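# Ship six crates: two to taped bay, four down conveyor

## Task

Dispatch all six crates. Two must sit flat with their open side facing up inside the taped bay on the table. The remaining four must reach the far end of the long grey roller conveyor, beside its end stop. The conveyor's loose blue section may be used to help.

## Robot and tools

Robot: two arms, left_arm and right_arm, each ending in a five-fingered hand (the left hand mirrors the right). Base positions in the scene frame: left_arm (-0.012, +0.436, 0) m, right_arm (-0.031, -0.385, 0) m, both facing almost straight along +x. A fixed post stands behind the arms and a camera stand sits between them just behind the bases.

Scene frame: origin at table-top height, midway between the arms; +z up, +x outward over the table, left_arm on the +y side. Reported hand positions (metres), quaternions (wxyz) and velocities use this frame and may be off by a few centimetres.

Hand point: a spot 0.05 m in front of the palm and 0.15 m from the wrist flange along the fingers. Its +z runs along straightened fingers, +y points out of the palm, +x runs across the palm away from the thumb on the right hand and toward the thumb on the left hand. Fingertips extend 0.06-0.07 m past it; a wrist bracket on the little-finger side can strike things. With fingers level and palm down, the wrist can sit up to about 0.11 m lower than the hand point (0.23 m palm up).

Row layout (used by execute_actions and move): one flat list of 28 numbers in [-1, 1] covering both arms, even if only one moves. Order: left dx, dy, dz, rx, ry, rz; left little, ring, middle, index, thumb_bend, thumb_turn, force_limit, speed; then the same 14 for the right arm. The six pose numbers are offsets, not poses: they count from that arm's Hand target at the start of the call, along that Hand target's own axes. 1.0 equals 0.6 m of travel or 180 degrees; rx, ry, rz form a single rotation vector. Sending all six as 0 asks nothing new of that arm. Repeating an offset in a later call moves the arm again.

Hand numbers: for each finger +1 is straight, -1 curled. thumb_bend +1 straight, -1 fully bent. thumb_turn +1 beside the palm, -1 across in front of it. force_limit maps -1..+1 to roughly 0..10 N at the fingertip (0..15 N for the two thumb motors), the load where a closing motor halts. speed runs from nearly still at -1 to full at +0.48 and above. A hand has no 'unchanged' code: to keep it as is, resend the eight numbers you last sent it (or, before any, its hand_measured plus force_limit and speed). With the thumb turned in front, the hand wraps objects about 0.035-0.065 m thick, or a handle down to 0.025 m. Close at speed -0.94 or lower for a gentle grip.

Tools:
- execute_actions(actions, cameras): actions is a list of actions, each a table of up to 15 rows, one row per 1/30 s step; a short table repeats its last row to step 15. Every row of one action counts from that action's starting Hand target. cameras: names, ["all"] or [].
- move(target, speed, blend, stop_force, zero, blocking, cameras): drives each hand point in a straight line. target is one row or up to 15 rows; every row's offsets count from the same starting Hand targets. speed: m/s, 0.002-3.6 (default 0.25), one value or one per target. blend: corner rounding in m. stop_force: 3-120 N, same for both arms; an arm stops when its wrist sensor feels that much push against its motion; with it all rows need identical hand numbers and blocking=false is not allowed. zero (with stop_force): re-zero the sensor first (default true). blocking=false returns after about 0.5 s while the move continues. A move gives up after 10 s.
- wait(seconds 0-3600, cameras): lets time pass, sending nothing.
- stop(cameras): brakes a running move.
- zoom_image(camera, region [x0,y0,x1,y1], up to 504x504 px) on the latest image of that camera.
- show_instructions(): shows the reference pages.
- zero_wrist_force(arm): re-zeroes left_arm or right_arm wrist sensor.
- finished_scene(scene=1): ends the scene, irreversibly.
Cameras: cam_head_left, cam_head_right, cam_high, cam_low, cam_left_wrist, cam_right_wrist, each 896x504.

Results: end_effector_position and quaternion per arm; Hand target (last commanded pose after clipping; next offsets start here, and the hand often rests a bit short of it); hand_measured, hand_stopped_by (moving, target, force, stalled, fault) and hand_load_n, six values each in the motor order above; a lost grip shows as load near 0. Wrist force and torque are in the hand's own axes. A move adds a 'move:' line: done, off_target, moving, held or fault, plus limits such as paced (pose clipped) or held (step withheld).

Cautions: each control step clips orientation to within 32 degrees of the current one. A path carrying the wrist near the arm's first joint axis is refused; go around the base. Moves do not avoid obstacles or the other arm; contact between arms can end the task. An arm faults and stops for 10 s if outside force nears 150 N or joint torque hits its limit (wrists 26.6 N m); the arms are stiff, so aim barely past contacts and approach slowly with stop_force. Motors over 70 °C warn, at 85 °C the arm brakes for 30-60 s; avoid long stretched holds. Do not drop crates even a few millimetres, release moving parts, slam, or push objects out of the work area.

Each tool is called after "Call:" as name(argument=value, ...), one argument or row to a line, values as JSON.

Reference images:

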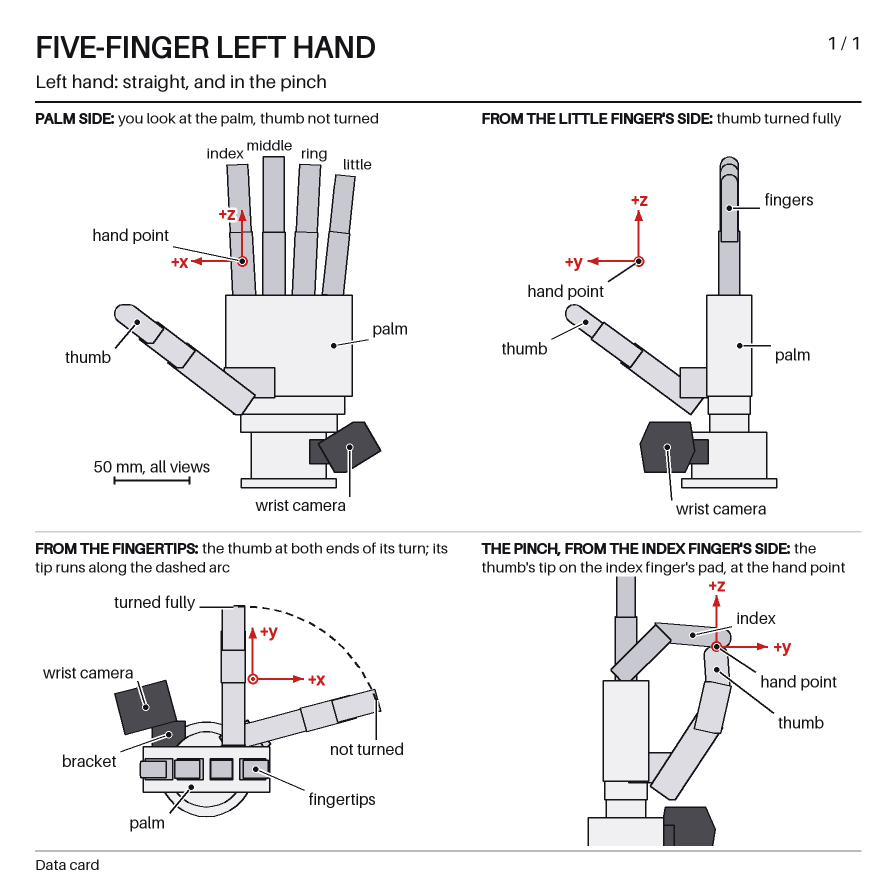

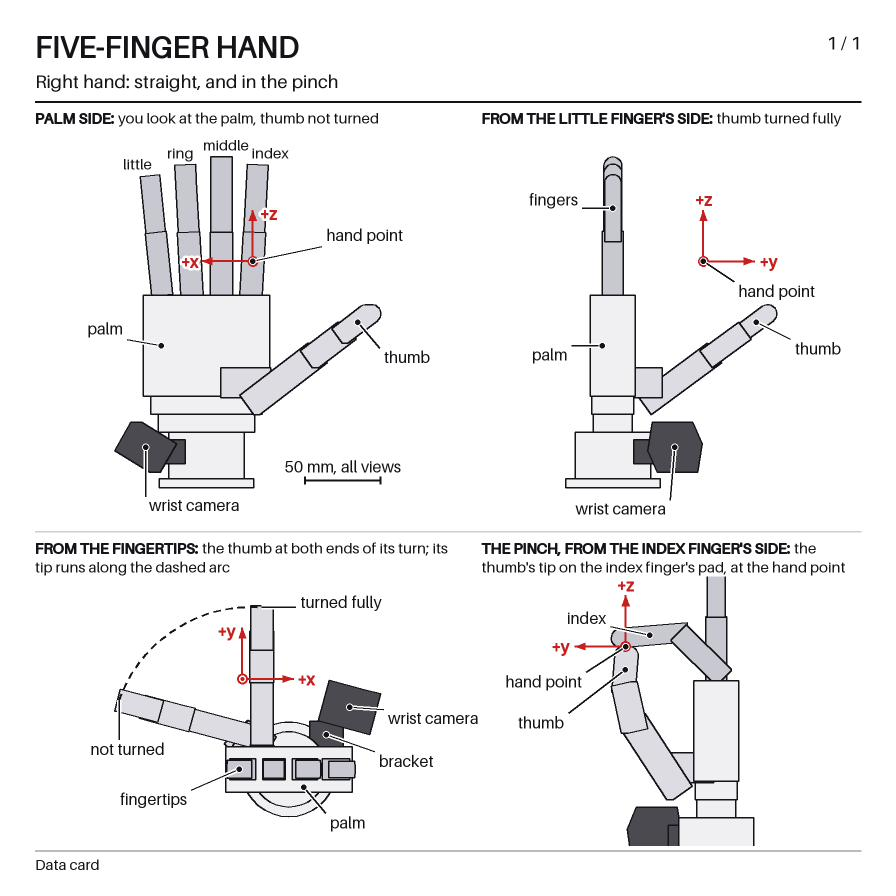

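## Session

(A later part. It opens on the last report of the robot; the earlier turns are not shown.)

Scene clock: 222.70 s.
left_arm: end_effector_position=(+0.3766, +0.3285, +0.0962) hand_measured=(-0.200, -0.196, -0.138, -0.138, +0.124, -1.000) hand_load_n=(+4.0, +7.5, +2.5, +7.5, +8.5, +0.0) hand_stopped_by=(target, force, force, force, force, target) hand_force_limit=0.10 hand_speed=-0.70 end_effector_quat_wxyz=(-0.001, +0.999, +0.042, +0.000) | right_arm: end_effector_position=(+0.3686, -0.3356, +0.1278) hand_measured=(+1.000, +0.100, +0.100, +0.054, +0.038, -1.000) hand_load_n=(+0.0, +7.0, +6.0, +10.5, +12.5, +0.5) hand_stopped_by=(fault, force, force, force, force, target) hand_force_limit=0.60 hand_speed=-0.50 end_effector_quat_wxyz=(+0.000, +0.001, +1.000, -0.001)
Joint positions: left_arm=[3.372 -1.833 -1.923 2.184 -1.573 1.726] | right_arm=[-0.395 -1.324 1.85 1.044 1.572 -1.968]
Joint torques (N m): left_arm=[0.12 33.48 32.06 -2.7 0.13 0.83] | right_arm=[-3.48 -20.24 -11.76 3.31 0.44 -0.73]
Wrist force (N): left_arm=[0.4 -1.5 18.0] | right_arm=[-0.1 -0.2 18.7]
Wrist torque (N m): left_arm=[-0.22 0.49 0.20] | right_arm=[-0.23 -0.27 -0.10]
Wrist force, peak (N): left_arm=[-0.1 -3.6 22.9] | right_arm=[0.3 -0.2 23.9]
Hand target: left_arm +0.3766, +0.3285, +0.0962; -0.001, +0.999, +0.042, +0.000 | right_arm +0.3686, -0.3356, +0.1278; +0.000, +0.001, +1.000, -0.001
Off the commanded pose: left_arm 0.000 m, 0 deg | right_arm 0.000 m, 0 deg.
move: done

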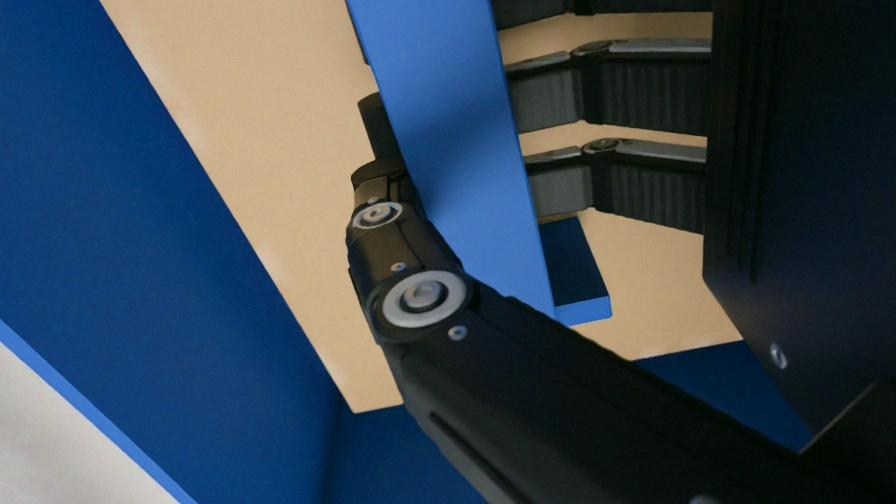

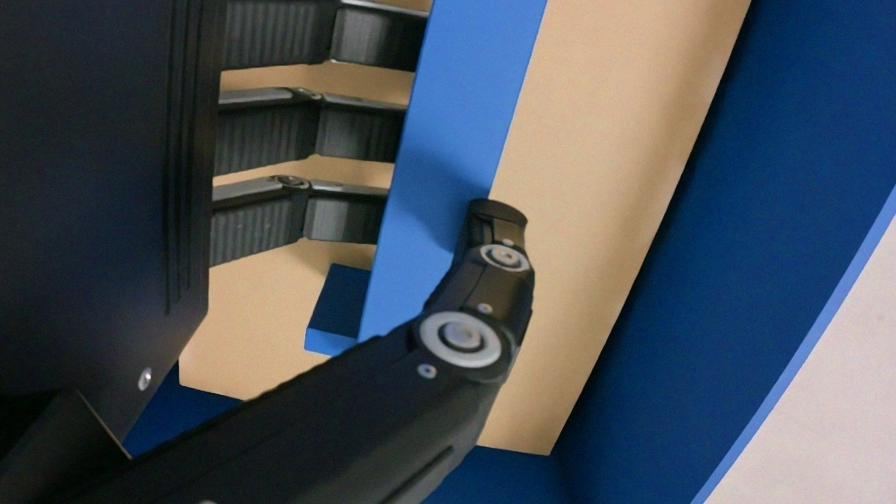

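Call:
move(
  target=[0,0,-0.06,0,0,0, -0.2,-0.2,-0.2,-0.2,-0.1,-1,0.1,-0.7, 0,0,-0.06,0,0,0, -0.6,-0.22,-0.22,-0.22,-0.1,-1,0.6,-0.5],
  cameras=["cam_left_wrist","cam_right_wrist","cam_low","cam_high"],
  speed=0.05,
)

Scene clock: 224.40 s.
left_arm: end_effector_position=(+0.3766, +0.3284, +0.1321) hand_measured=(-0.200, -0.196, -0.138, -0.138, +0.124, -1.000) hand_load_n=(+3.5, +7.0, +3.0, +7.5, +9.0, +0.0) hand_stopped_by=(target, force, force, force, force, target) hand_force_limit=0.10 hand_speed=-0.70 end_effector_quat_wxyz=(-0.001, +0.999, +0.042, +0.000) | right_arm: end_effector_position=(+0.3685, -0.3355, +0.1637) hand_measured=(+1.000, +0.100, +0.100, +0.054, +0.038, -1.000) hand_load_n=(+0.0, +9.0, +7.5, +11.5, +9.5, +0.0) hand_stopped_by=(fault, force, force, force, force, target) hand_force_limit=0.60 hand_speed=-0.50 end_effector_quat_wxyz=(+0.000, +0.001, +1.000, -0.001)
Joint positions: left_arm=[3.371 -1.785 -1.877 2.09 -1.573 1.726] | right_arm=[-0.394 -1.364 1.798 1.137 1.572 -1.968]
Joint torques (N m): left_arm=[-7.81 36.82 31.61 -5.81 3.13 -0.63] | right_arm=[12.04 -39.12 -30.05 6.4 -2.87 0.04]
Wrist force (N): left_arm=[0.2 -1.5 18.3] | right_arm=[0.2 -0.3 19.7]
Wrist torque (N m): left_arm=[-0.21 0.53 0.18] | right_arm=[-0.23 -0.43 -0.07]
Wrist force, peak (N): left_arm=[0.5 -1.7 19.1] | right_arm=[0.5 0.5 20.9]
Hand target: left_arm +0.3766, +0.3284, +0.1322; -0.001, +0.999, +0.042, +0.000 | right_arm +0.3685, -0.3355, +0.1638; +0.000, +0.001, +1.000, -0.001
Off the commanded pose: left_arm 0.000 m, 0 deg | right_arm 0.000 m, 0 deg.
move: done
Images, in order (width x height): cam_high 896x504, cam_low 896x504, cam_left_wrist 896x504, cam_right_wrist 896x504.

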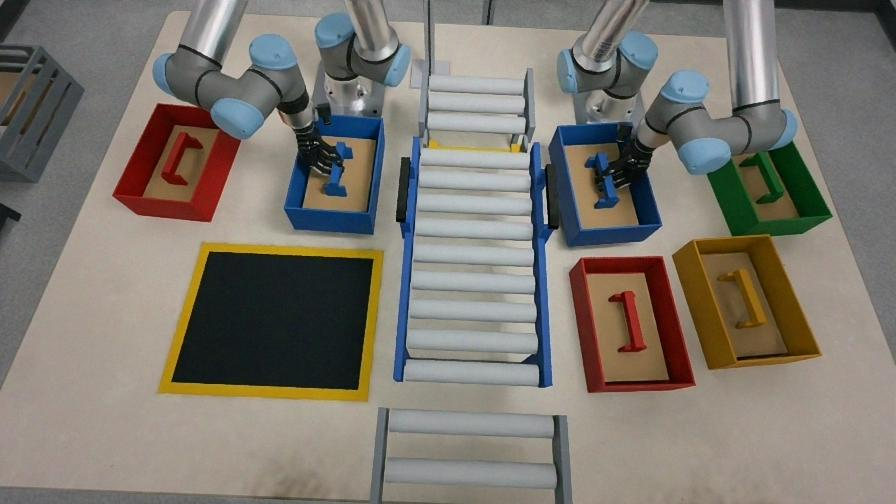

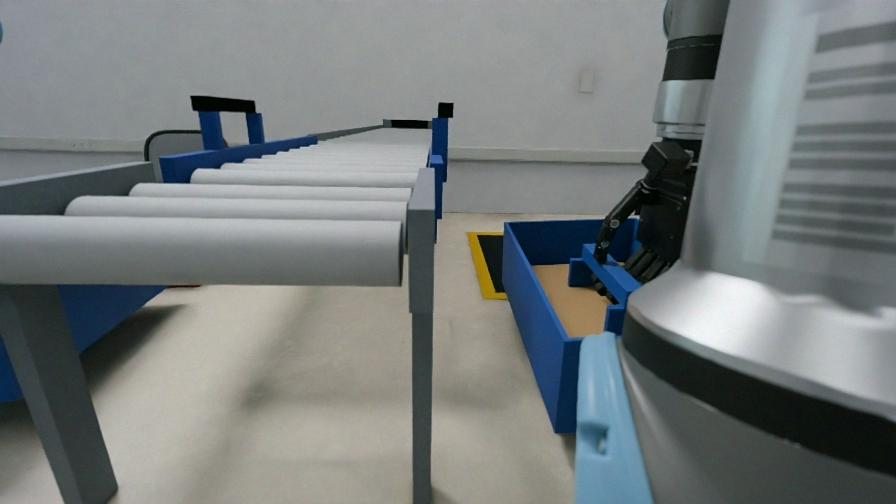

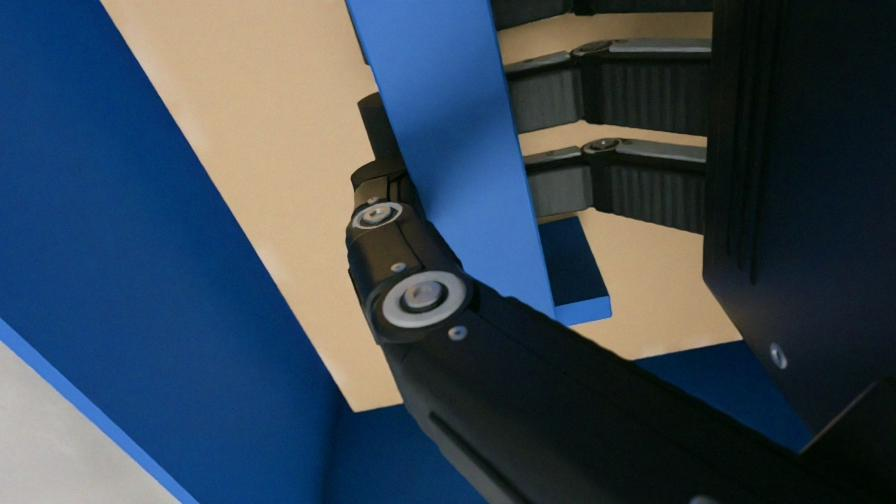

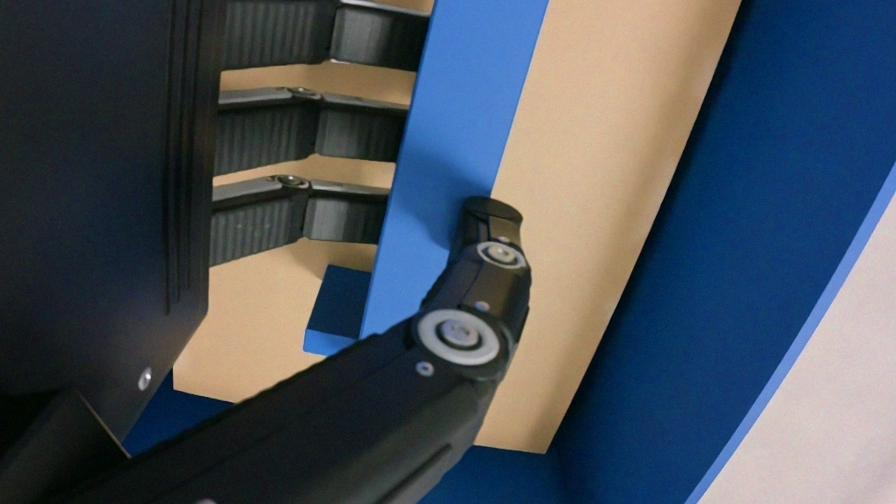

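Call:
move(
  target=[
    [0,0,-0.4967,0,0,0, -0.2,-0.2,-0.2,-0.2,-0.1,-1,0.1,-0.7, -0.27,-0.0083,0,0,0,0, -0.6,-0.22,-0.22,-0.22,-0.1,-1,0.6,-0.5],
    [-0.182,0.5604,-0.4967,0,0,0.0278, -0.2,-0.2,-0.2,-0.2,-0.1,-1,0.1,-0.7, -0.5375,-0.0083,0,0,0,0, -0.6,-0.22,-0.22,-0.22,-0.1,-1,0.6,-0.5],
  ],
  cameras=["all"],
  speed=0.15,
  blend=[0.02,0],
)

Scene clock: 237.93 s.
left_arm: end_effector_position=(+0.2965, -0.0165, +0.4295) hand_measured=(-0.200, -0.196, -0.138, -0.138, +0.124, -1.000) hand_load_n=(+4.0, +7.0, +2.5, +7.5, +9.0, +0.0) hand_stopped_by=(target, force, force, force, force, target) hand_force_limit=0.10 hand_speed=-0.70 end_effector_quat_wxyz=(-0.001, +1.000, -0.001, +0.000) | right_arm: end_effector_position=(+0.6906, -0.3411, +0.1638) hand_measured=(+1.000, +0.100, +0.100, +0.054, +0.038, -1.000) hand_load_n=(+0.0, +9.0, +7.0, +11.5, +9.5, +0.0) hand_stopped_by=(fault, force, force, force, force, target) hand_force_limit=0.60 hand_speed=-0.50 end_effector_quat_wxyz=(+0.001, +0.001, +1.000, +0.000)
Joint positions: left_arm=[2.458 -2.051 -0.724 1.202 -1.572 0.899] | right_arm=[-0.213 -0.363 0.104 1.827 1.571 -1.786]
Joint torques (N m): left_arm=[-11.13 36.96 36.99 -5.36 -1.48 -1.51] | right_arm=[12.76 -56.14 -31.25 6.06 0.9 -1.77]
Wrist force (N): left_arm=[0.3 -1.7 18.3] | right_arm=[0.2 -0.6 19.4]
Wrist torque (N m): left_arm=[-0.23 0.51 0.18] | right_arm=[-0.22 -0.40 -0.02]
Wrist force, peak (N): left_arm=[0.0 -1.9 20.5] | right_arm=[0.3 -0.4 19.9]
Hand target: left_arm +0.2965, -0.0165, +0.4295; -0.001, +1.000, -0.001, +0.000 | right_arm +0.6910, -0.3411, +0.1639; +0.000, +0.001, +1.000, -0.001
Off the commanded pose: left_arm 0.000 m, 0 deg | right_arm 0.000 m, 0 deg.
move: done

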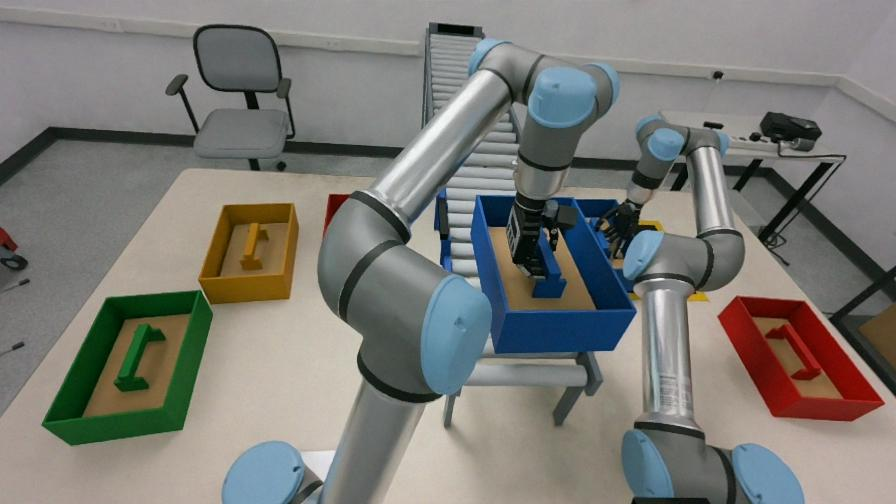

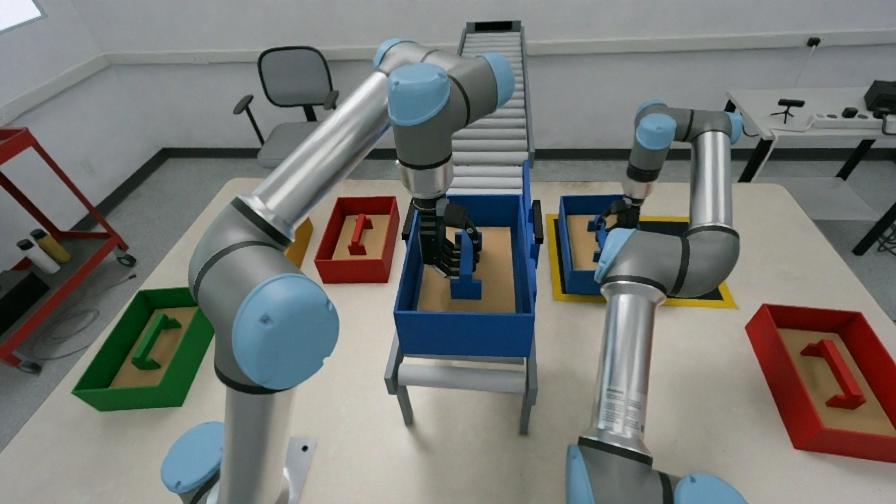

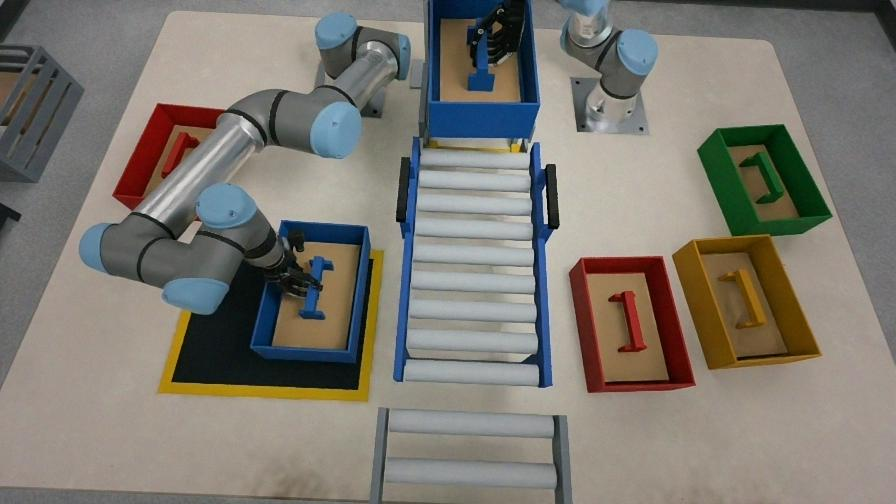

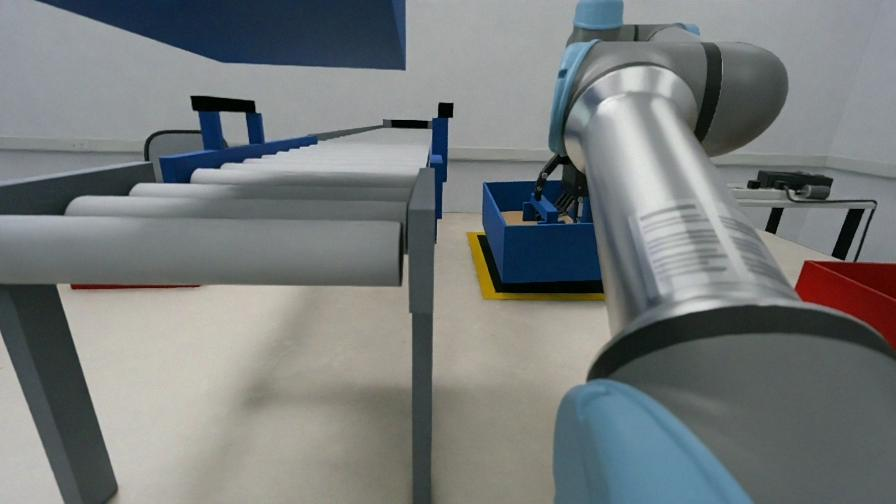

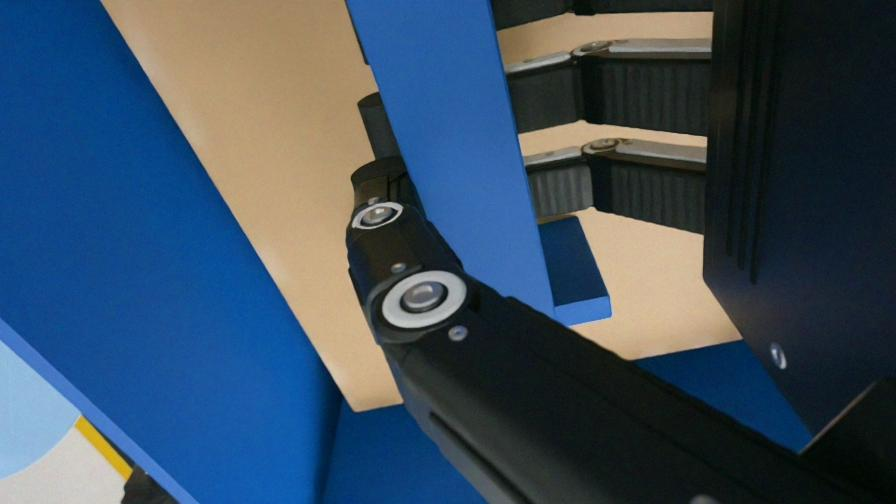

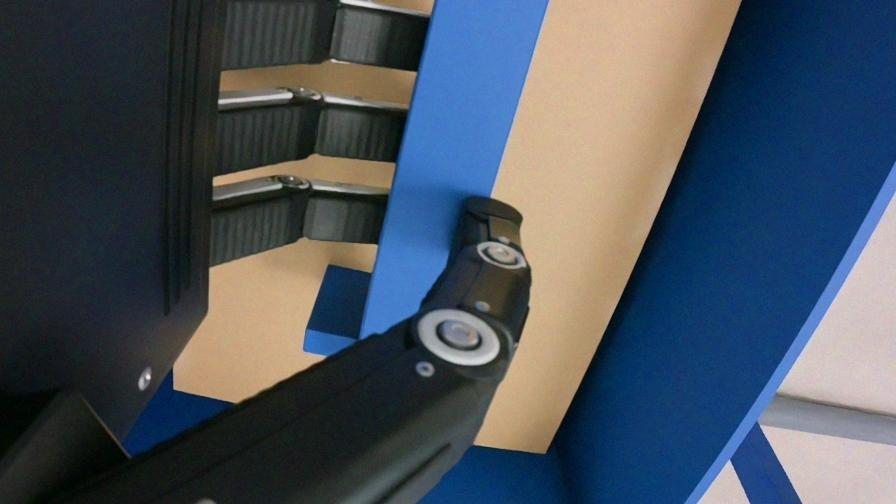

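Call:
move(
  target=[0,0,0.165,0,0,0, -0.2,-0.2,-0.2,-0.2,-0.1,-1,0.1,-0.7, 0,0,0,0,0,0, -0.6,-0.22,-0.22,-0.22,-0.1,-1,0.6,-0.5],
  cameras=["cam_low","cam_high","cam_head_left"],
  speed=0.03,
  stop_force=5,
)

Scene clock: 244.67 s.
left_arm: end_effector_position=(+0.2964, -0.0163, +0.3305) hand_measured=(-0.200, -0.196, -0.138, -0.138, +0.124, -1.000) hand_load_n=(+3.5, +7.0, +2.5, +7.5, +9.0, +0.0) hand_stopped_by=(target, force, force, force, force, target) hand_force_limit=0.10 hand_speed=-0.70 end_effector_quat_wxyz=(-0.001, +1.000, -0.001, +0.000) | right_arm: end_effector_position=(+0.6906, -0.3411, +0.1638) hand_measured=(+1.000, +0.100, +0.100, +0.054, +0.038, -1.000) hand_load_n=(+0.0, +9.0, +7.5, +11.5, +9.5, +0.0) hand_stopped_by=(fault, force, force, force, force, target) hand_force_limit=0.60 hand_speed=-0.50 end_effector_quat_wxyz=(+0.001, +0.001, +1.000, +0.000)
Joint positions: left_arm=[2.458 -1.985 -1.081 1.493 -1.572 0.9] | right_arm=[-0.213 -0.363 0.104 1.827 1.571 -1.786]
Joint torques (N m): left_arm=[8.8 50.91 11.63 -1.94 3.49 2.12] | right_arm=[11.73 -56.75 -30.9 6.26 0.84 -1.73]
Wrist force (N): left_arm=[0.2 -1.3 18.1] | right_arm=[0.2 -0.4 19.5]
Wrist torque (N m): left_arm=[-0.18 0.52 0.16] | right_arm=[-0.21 -0.41 -0.01]
Wrist force, peak (N): left_arm=[0.2 -1.4 18.7] | right_arm=[0.4 -0.3 19.8]
Hand target: left_arm +0.2964, -0.0163, +0.3305; -0.001, +1.000, -0.001, +0.000 | right_arm +0.6906, -0.3411, +0.1638; +0.001, +0.001, +1.000, +0.000
Off the commanded pose: left_arm 0.000 m, 0 deg | right_arm 0.000 m, 0 deg.
move: done
Images, in order (width x height): cam_head_left 896x504, cam_high 896x504, cam_low 896x504.

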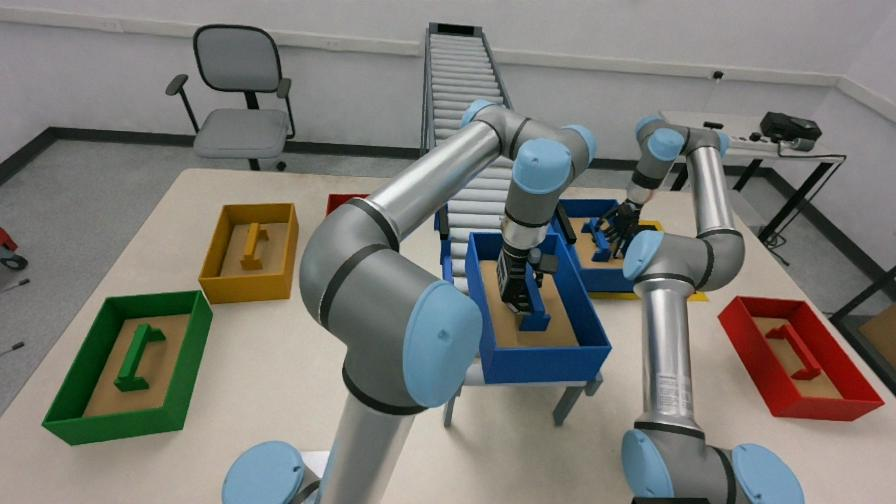

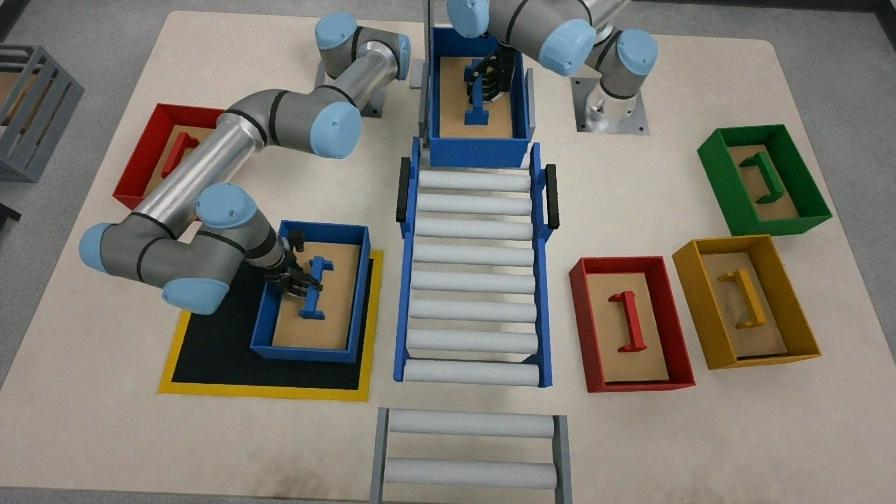

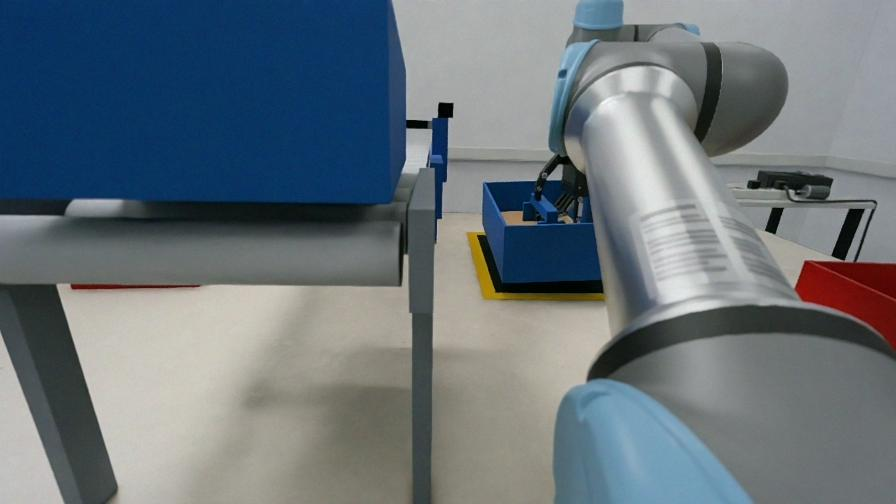

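Call:
execute_actions(
  actions=[],
  cameras=["all"],
)

Scene clock: 249.33 s.
left_arm: end_effector_position=(+0.2964, -0.0163, +0.3305) hand_measured=(-0.200, -0.196, -0.138, -0.138, +0.124, -1.000) hand_load_n=(+3.5, +7.0, +3.0, +7.5, +9.0, +0.0) hand_stopped_by=(target, force, force, force, force, target) hand_force_limit=0.10 hand_speed=-0.70 end_effector_quat_wxyz=(-0.001, +1.000, -0.001, +0.000) | right_arm: end_effector_position=(+0.6906, -0.3411, +0.1638) hand_measured=(+1.000, +0.100, +0.100, +0.054, +0.038, -1.000) hand_load_n=(+0.0, +9.0, +7.0, +11.0, +10.0, +0.0) hand_stopped_by=(fault, force, force, force, force, target) hand_force_limit=0.60 hand_speed=-0.50 end_effector_quat_wxyz=(+0.001, +0.001, +1.000, +0.000)
Joint positions: left_arm=[2.458 -1.985 -1.081 1.493 -1.572 0.9] | right_arm=[-0.213 -0.363 0.104 1.827 1.571 -1.786]
Joint velocities: within noise
Joint torques (N m): left_arm=[7.53 51.68 12.6 -1.94 3.47 1.81] | right_arm=[12.3 -56.26 -31 6.28 0.67 -1.81]
Motor temperatures (°C): left_arm=[42 45 36 35 50 46] | right_arm=[33 35 36 39 52 45]
Wrist force (N): left_arm=[0.3 -1.5 18.1] | right_arm=[0.2 -0.5 19.0]
Wrist torque (N m): left_arm=[-0.19 0.50 0.17] | right_arm=[-0.19 -0.39 -0.02]
Wrist force, peak (N): left_arm=[0.4 -1.1 18.5] | right_arm=[0.1 -0.6 19.7]
Hand target: left_arm +0.2964, -0.0163, +0.3305; -0.001, +1.000, -0.001, +0.000 | right_arm +0.6906, -0.3411, +0.1638; +0.001, +0.001, +1.000, +0.000
Off the commanded pose: left_arm 0.000 m, 0 deg | right_arm 0.000 m, 0 deg.

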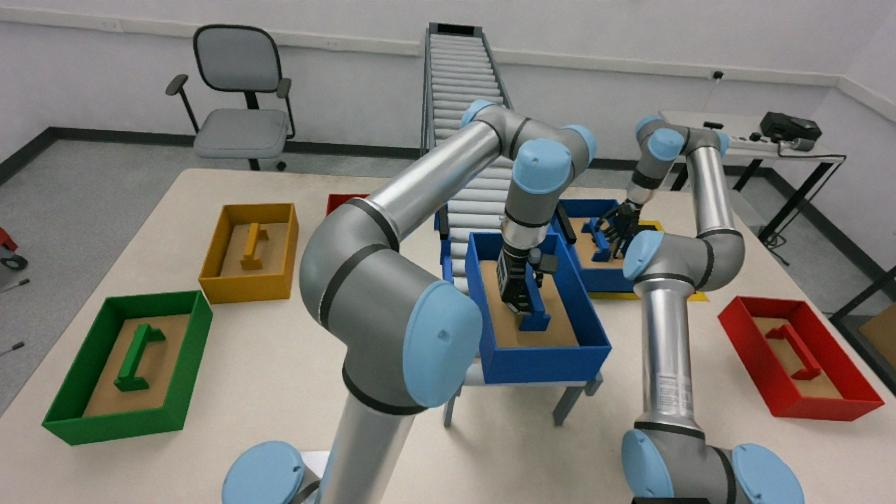

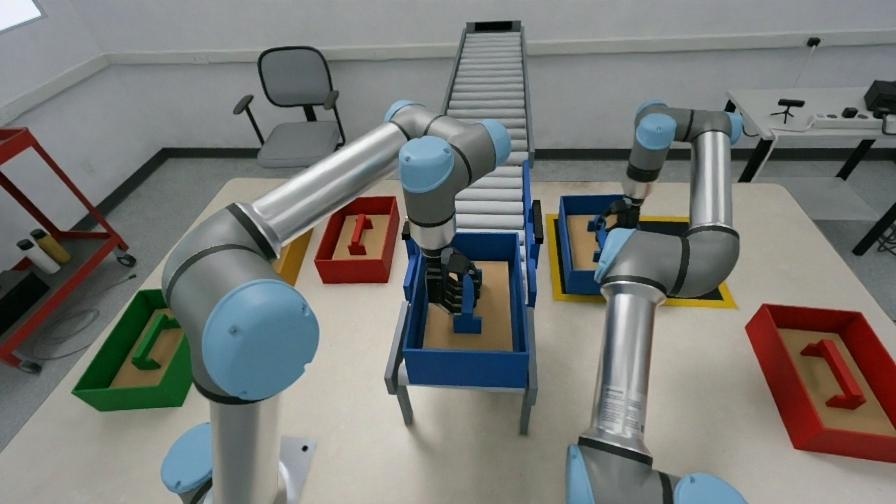

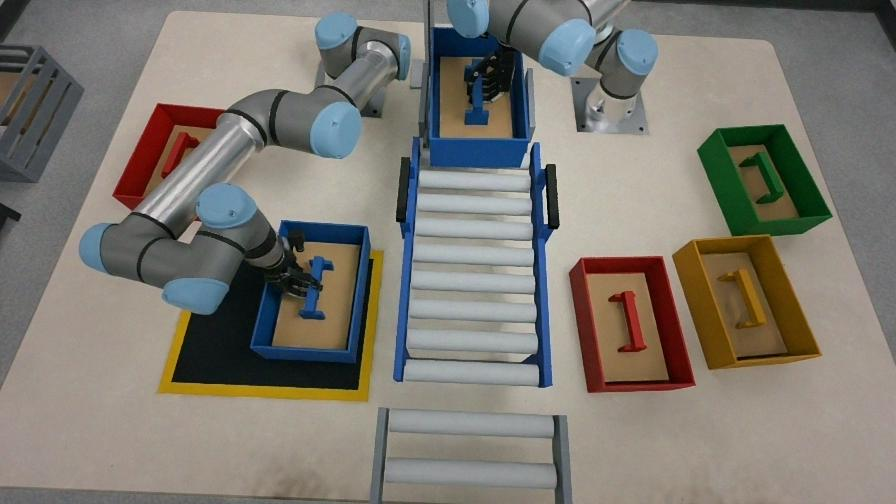

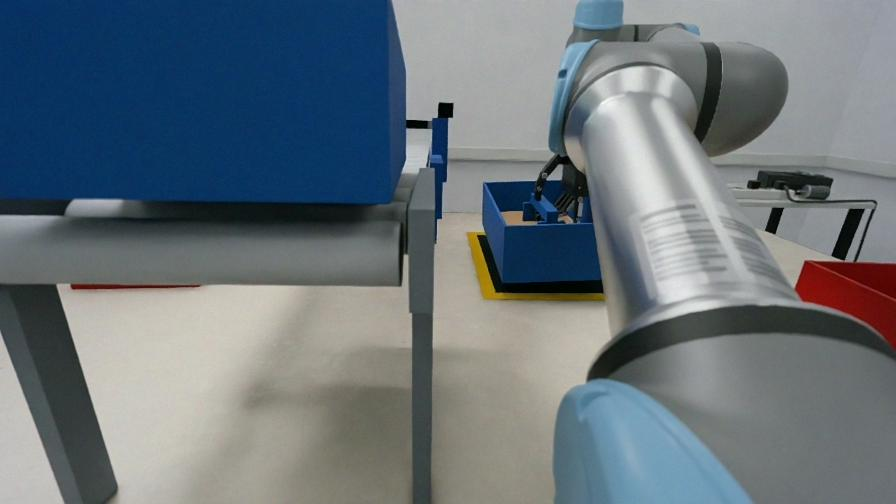

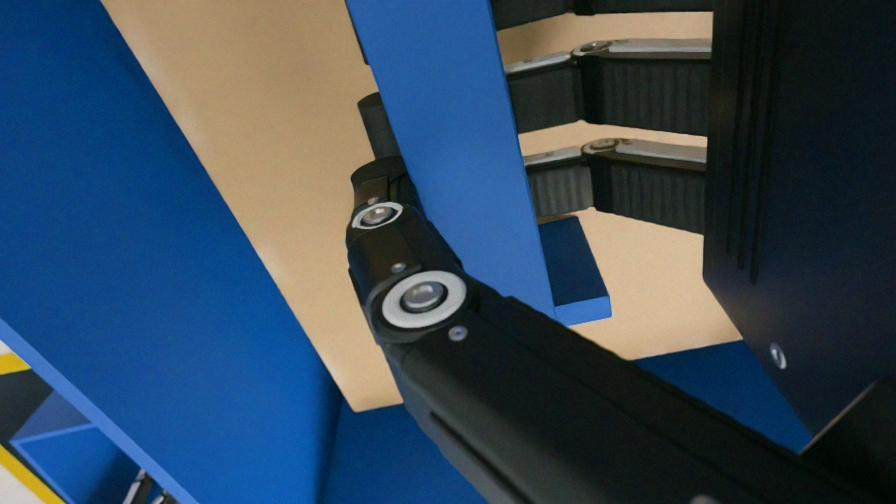

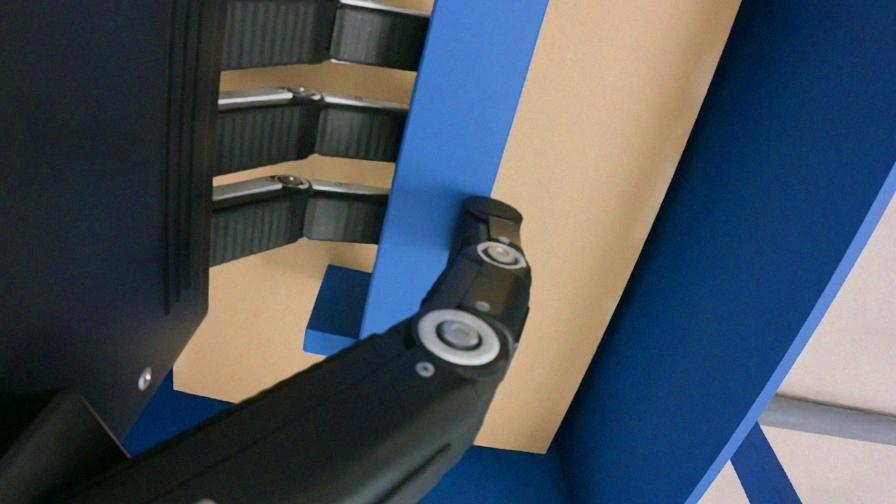

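Call:
move(
  target=[0,0,0.05,0,0,0,-0.2,-0.2,-0.2,-0.2,-0.1,-1,0.1,-0.7,-0.0167,-0.0267,0,0,0,0,-0.6,-0.22,-0.22,-0.22,-0.1,-1,0.6,-0.5],
  speed=0.012,
  stop_force=5,
  cameras=["cam_low", "cam_high"],
)

Scene clock: 253.47 s.
left_arm: end_effector_position=(+0.2964, -0.0163, +0.3155) hand_measured=(-0.200, -0.196, -0.138, -0.138, +0.124, -1.000) hand_load_n=(+5.5, +7.5, +0.5, +4.0, +8.5, +0.0) hand_stopped_by=(target, force, force, force, force, target) hand_force_limit=0.10 hand_speed=-0.70 end_effector_quat_wxyz=(-0.001, +1.000, -0.001, +0.000) | right_arm: end_effector_position=(+0.6994, -0.3571, +0.1634) hand_measured=(+1.000, +0.100, +0.100, +0.054, +0.038, -1.000) hand_load_n=(+0.0, +9.0, +7.5, +11.5, +9.5, +0.0) hand_stopped_by=(fault, force, force, force, force, target) hand_force_limit=0.60 hand_speed=-0.50 end_effector_quat_wxyz=(+0.018, +0.006, +1.000, +0.001)
Joint positions: left_arm=[2.458 -1.983 -1.123 1.532 -1.572 0.9] | right_arm=[-0.237 -0.331 0.035 1.833 1.561 -1.801]
Joint torques (N m): left_arm=[7.09 34.37 36.82 -5.26 2.15 0.74] | right_arm=[-12.65 -76.7 -31.37 2.01 -3.28 -1.66]
Wrist force (N): left_arm=[0.6 -1.0 16.0] | right_arm=[0.7 -0.6 19.2]
Wrist torque (N m): left_arm=[-0.16 0.68 0.22] | right_arm=[-0.22 -0.36 0.05]
Wrist force, peak (N): left_arm=[0.4 -1.6 18.4] | right_arm=[0.4 -0.7 19.8]
Hand target: left_arm +0.2964, -0.0163, +0.3155; -0.001, +1.000, -0.001, +0.000 (not the last commanded pose) | right_arm +0.7006, -0.3571, +0.1638; +0.001, +0.001, +1.000, +0.000
Off the commanded pose: left_arm 0.015 m, 0 deg | right_arm 0.001 m, 2 deg.
elbow stopped short (right arm): the move would have taken joint 3 (elbow) straighter than the controller allows.
move: contact (left_arm)
Images, in order (width x height): cam_high 896x504, cam_low 896x504.

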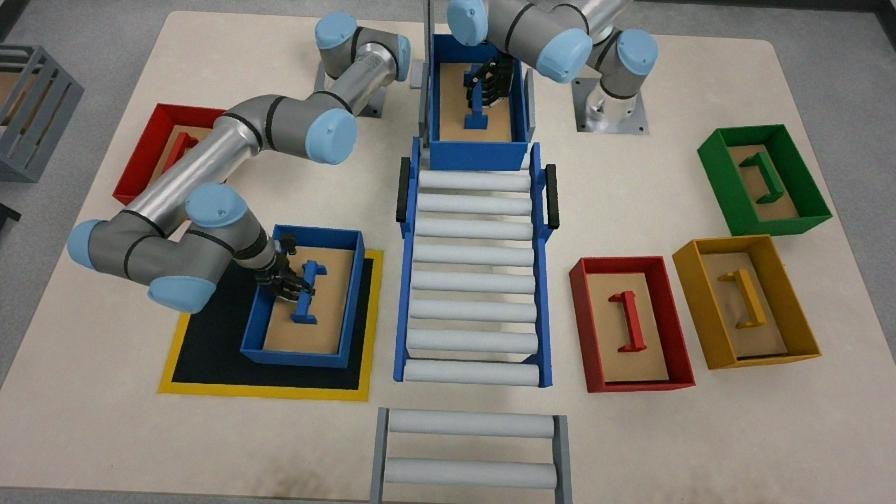

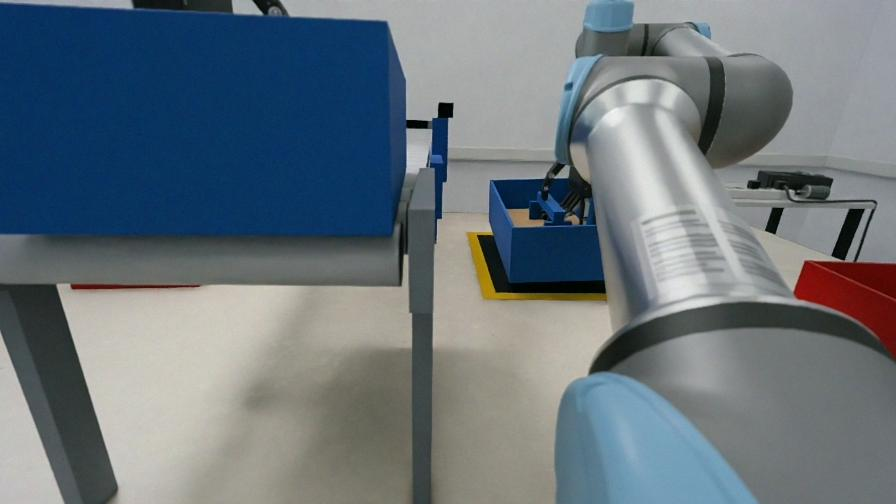

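Call:
move(
  target=[0,0,0.017,0,0,0,-0.2,-0.2,-0.2,-0.2,-0.1,-1,0.1,-0.7,0.0,0,0.06,0,0,0,-0.6,-0.22,-0.22,-0.22,-0.1,-1,0.6,-0.5],
  speed=0.012,
  stop_force=7,
  cameras=["cam_low", "cam_high", "cam_head_right"],
)

Scene clock: 260.00 s.
left_arm: end_effector_position=(+0.2964, -0.0163, +0.3151) hand_measured=(-0.200, -0.196, -0.138, -0.138, +0.124, -1.000) hand_load_n=(+5.0, +6.5, +0.0, +3.0, +8.5, +0.0) hand_stopped_by=(target, force, force, force, force, target) hand_force_limit=0.10 hand_speed=-0.70 end_effector_quat_wxyz=(-0.001, +1.000, -0.001, +0.000) | right_arm: end_effector_position=(+0.7007, -0.3572, +0.1278) hand_measured=(+1.000, +0.100, +0.100, +0.054, +0.038, -1.000) hand_load_n=(+0.0, +8.0, +7.0, +13.0, +9.5, +1.0) hand_stopped_by=(fault, force, force, force, force, target) hand_force_limit=0.60 hand_speed=-0.50 end_effector_quat_wxyz=(+0.001, +0.001, +1.000, +0.000)
Joint positions: left_arm=[2.458 -1.983 -1.124 1.534 -1.572 0.9] | right_arm=[-0.233 -0.315 0.1 1.783 1.571 -1.806]
Joint torques (N m): left_arm=[3.61 34.98 34.97 -5.11 1.91 -0.82] | right_arm=[12.7 -56.7 -13.77 1.82 0.97 -1.71]
Wrist force (N): left_arm=[0.7 0.8 10.8] | right_arm=[0.1 -0.4 17.1]
Wrist torque (N m): left_arm=[0.03 0.53 0.23] | right_arm=[-0.28 -0.17 0.09]
Wrist force, peak (N): left_arm=[0.7 -0.8 16.1] | right_arm=[0.5 -0.6 19.7]
Hand target: left_arm +0.2964, -0.0163, +0.3151; -0.001, +1.000, -0.001, +0.000 (not the last commanded pose) | right_arm +0.7007, -0.3572, +0.1278; +0.001, +0.001, +1.000, +0.000
Off the commanded pose: left_arm 0.010 m, 0 deg | right_arm 0.000 m, 0 deg.
move: contact (left_arm)
Images, in order (width x height): cam_head_right 896x504, cam_high 896x504, cam_low 896x504.

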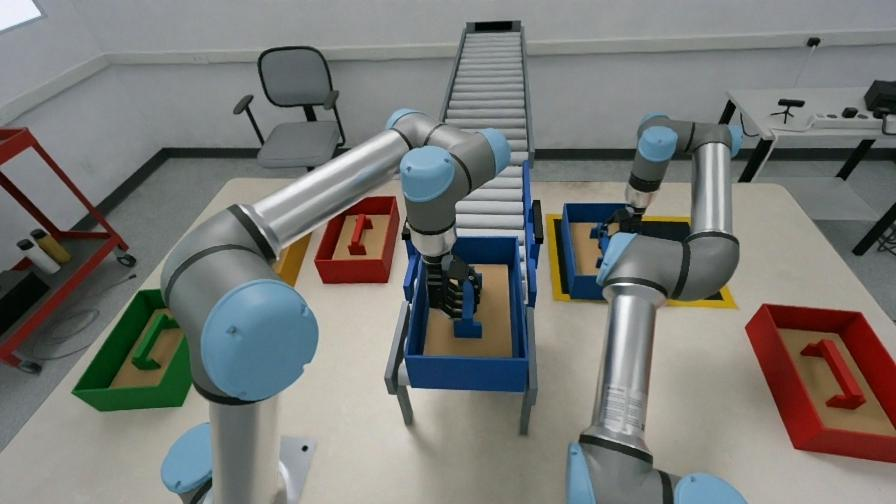

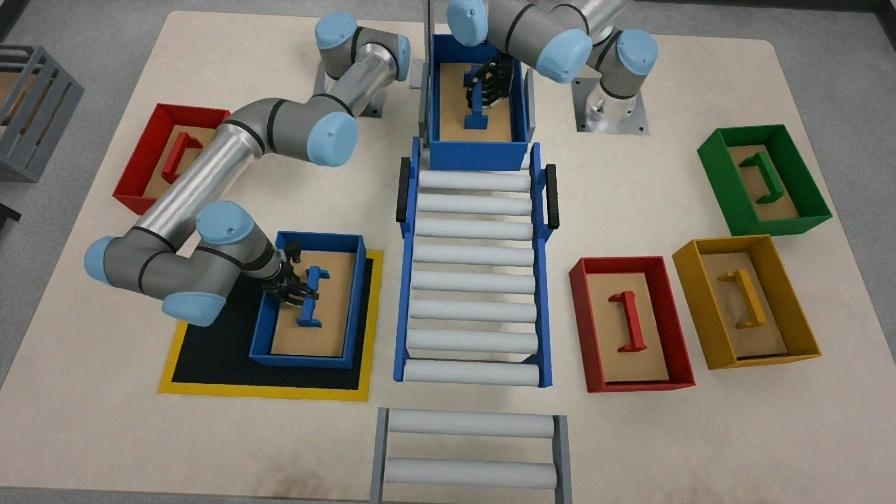

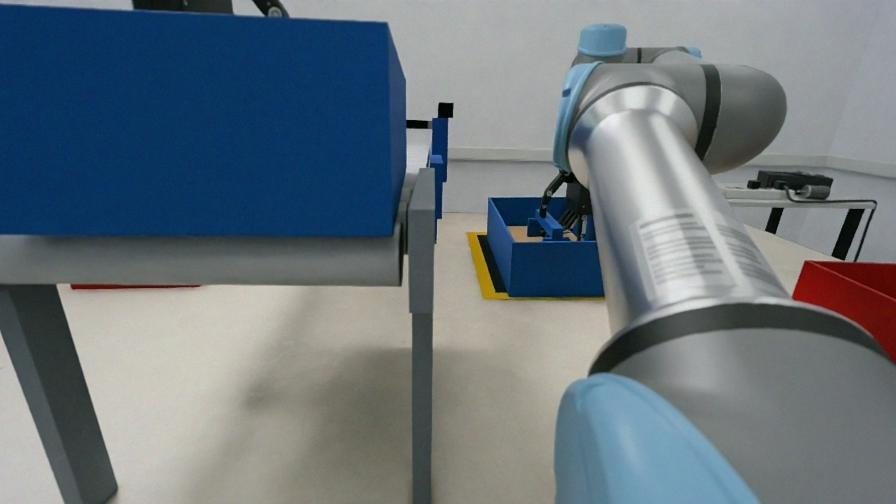

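Call:
move(
  target=[0,0,0.007,0,0,0,-0.2,-0.2,-0.2,-0.2,-0.1,-1,0.1,-0.7,0.0,0,0.01,0,0,0,-0.6,-0.22,-0.22,-0.22,-0.1,-1,0.6,-0.5],
  speed=0.008,
  stop_force=8,
  cameras=["cam_left_wrist", "cam_right_wrist"],
)

Scene clock: 262.23 s.
left_arm: end_effector_position=(+0.2965, -0.0163, +0.3145) hand_measured=(-0.200, -0.196, -0.138, -0.138, +0.124, -1.000) hand_load_n=(+3.0, +5.0, +0.0, +1.0, +8.5, +0.0) hand_stopped_by=(target, force, force, force, force, target) hand_force_limit=0.10 hand_speed=-0.70 end_effector_quat_wxyz=(-0.001, +1.000, -0.001, +0.000) | right_arm: end_effector_position=(+0.7007, -0.3571, +0.1218) hand_measured=(+1.000, +0.100, +0.100, +0.054, +0.038, -1.000) hand_load_n=(-0.5, +6.5, +7.5, +14.5, +8.0, +2.5) hand_stopped_by=(fault, force, force, force, force, target) hand_force_limit=0.60 hand_speed=-0.50 end_effector_quat_wxyz=(+0.001, +0.001, +1.000, +0.000)
Joint positions: left_arm=[2.458 -1.983 -1.125 1.535 -1.572 0.9] | right_arm=[-0.233 -0.336 0.158 1.746 1.571 -1.806]
Joint torques (N m): left_arm=[3.97 37.19 33.35 -4.87 1.75 -0.62] | right_arm=[-6.26 -74.93 -13.24 1.58 -3.01 0.85]
Wrist force (N): left_arm=[0.6 1.9 6.0] | right_arm=[0.5 -0.6 15.4]
Wrist torque (N m): left_arm=[0.12 0.37 0.31] | right_arm=[-0.28 -0.01 0.06]
Wrist force, peak (N): left_arm=[0.6 1.1 11.1] | right_arm=[0.3 -0.5 17.6]
Hand target: left_arm +0.2965, -0.0163, +0.3145; -0.001, +1.000, -0.001, +0.000 (not the last commanded pose) | right_arm +0.7007, -0.3572, +0.1218; +0.001, +0.001, +1.000, +0.000
Off the commanded pose: left_arm 0.004 m, 0 deg | right_arm 0.000 m, 0 deg.
move: contact (left_arm)

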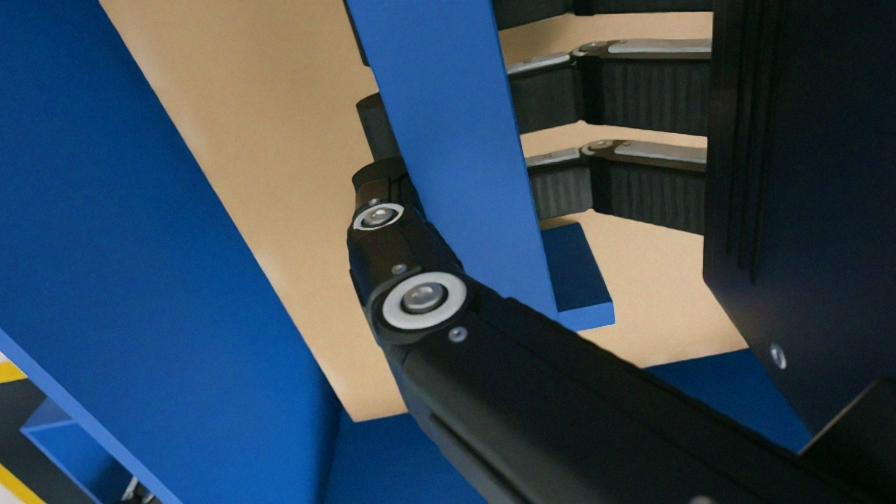

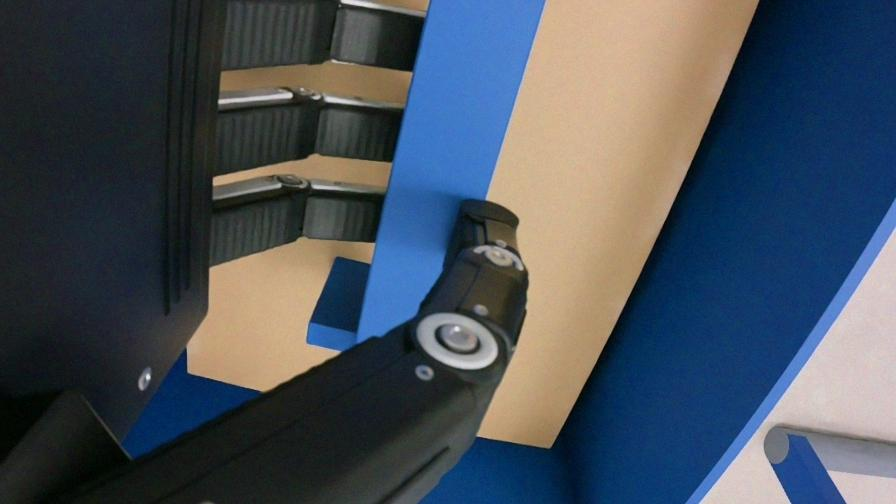

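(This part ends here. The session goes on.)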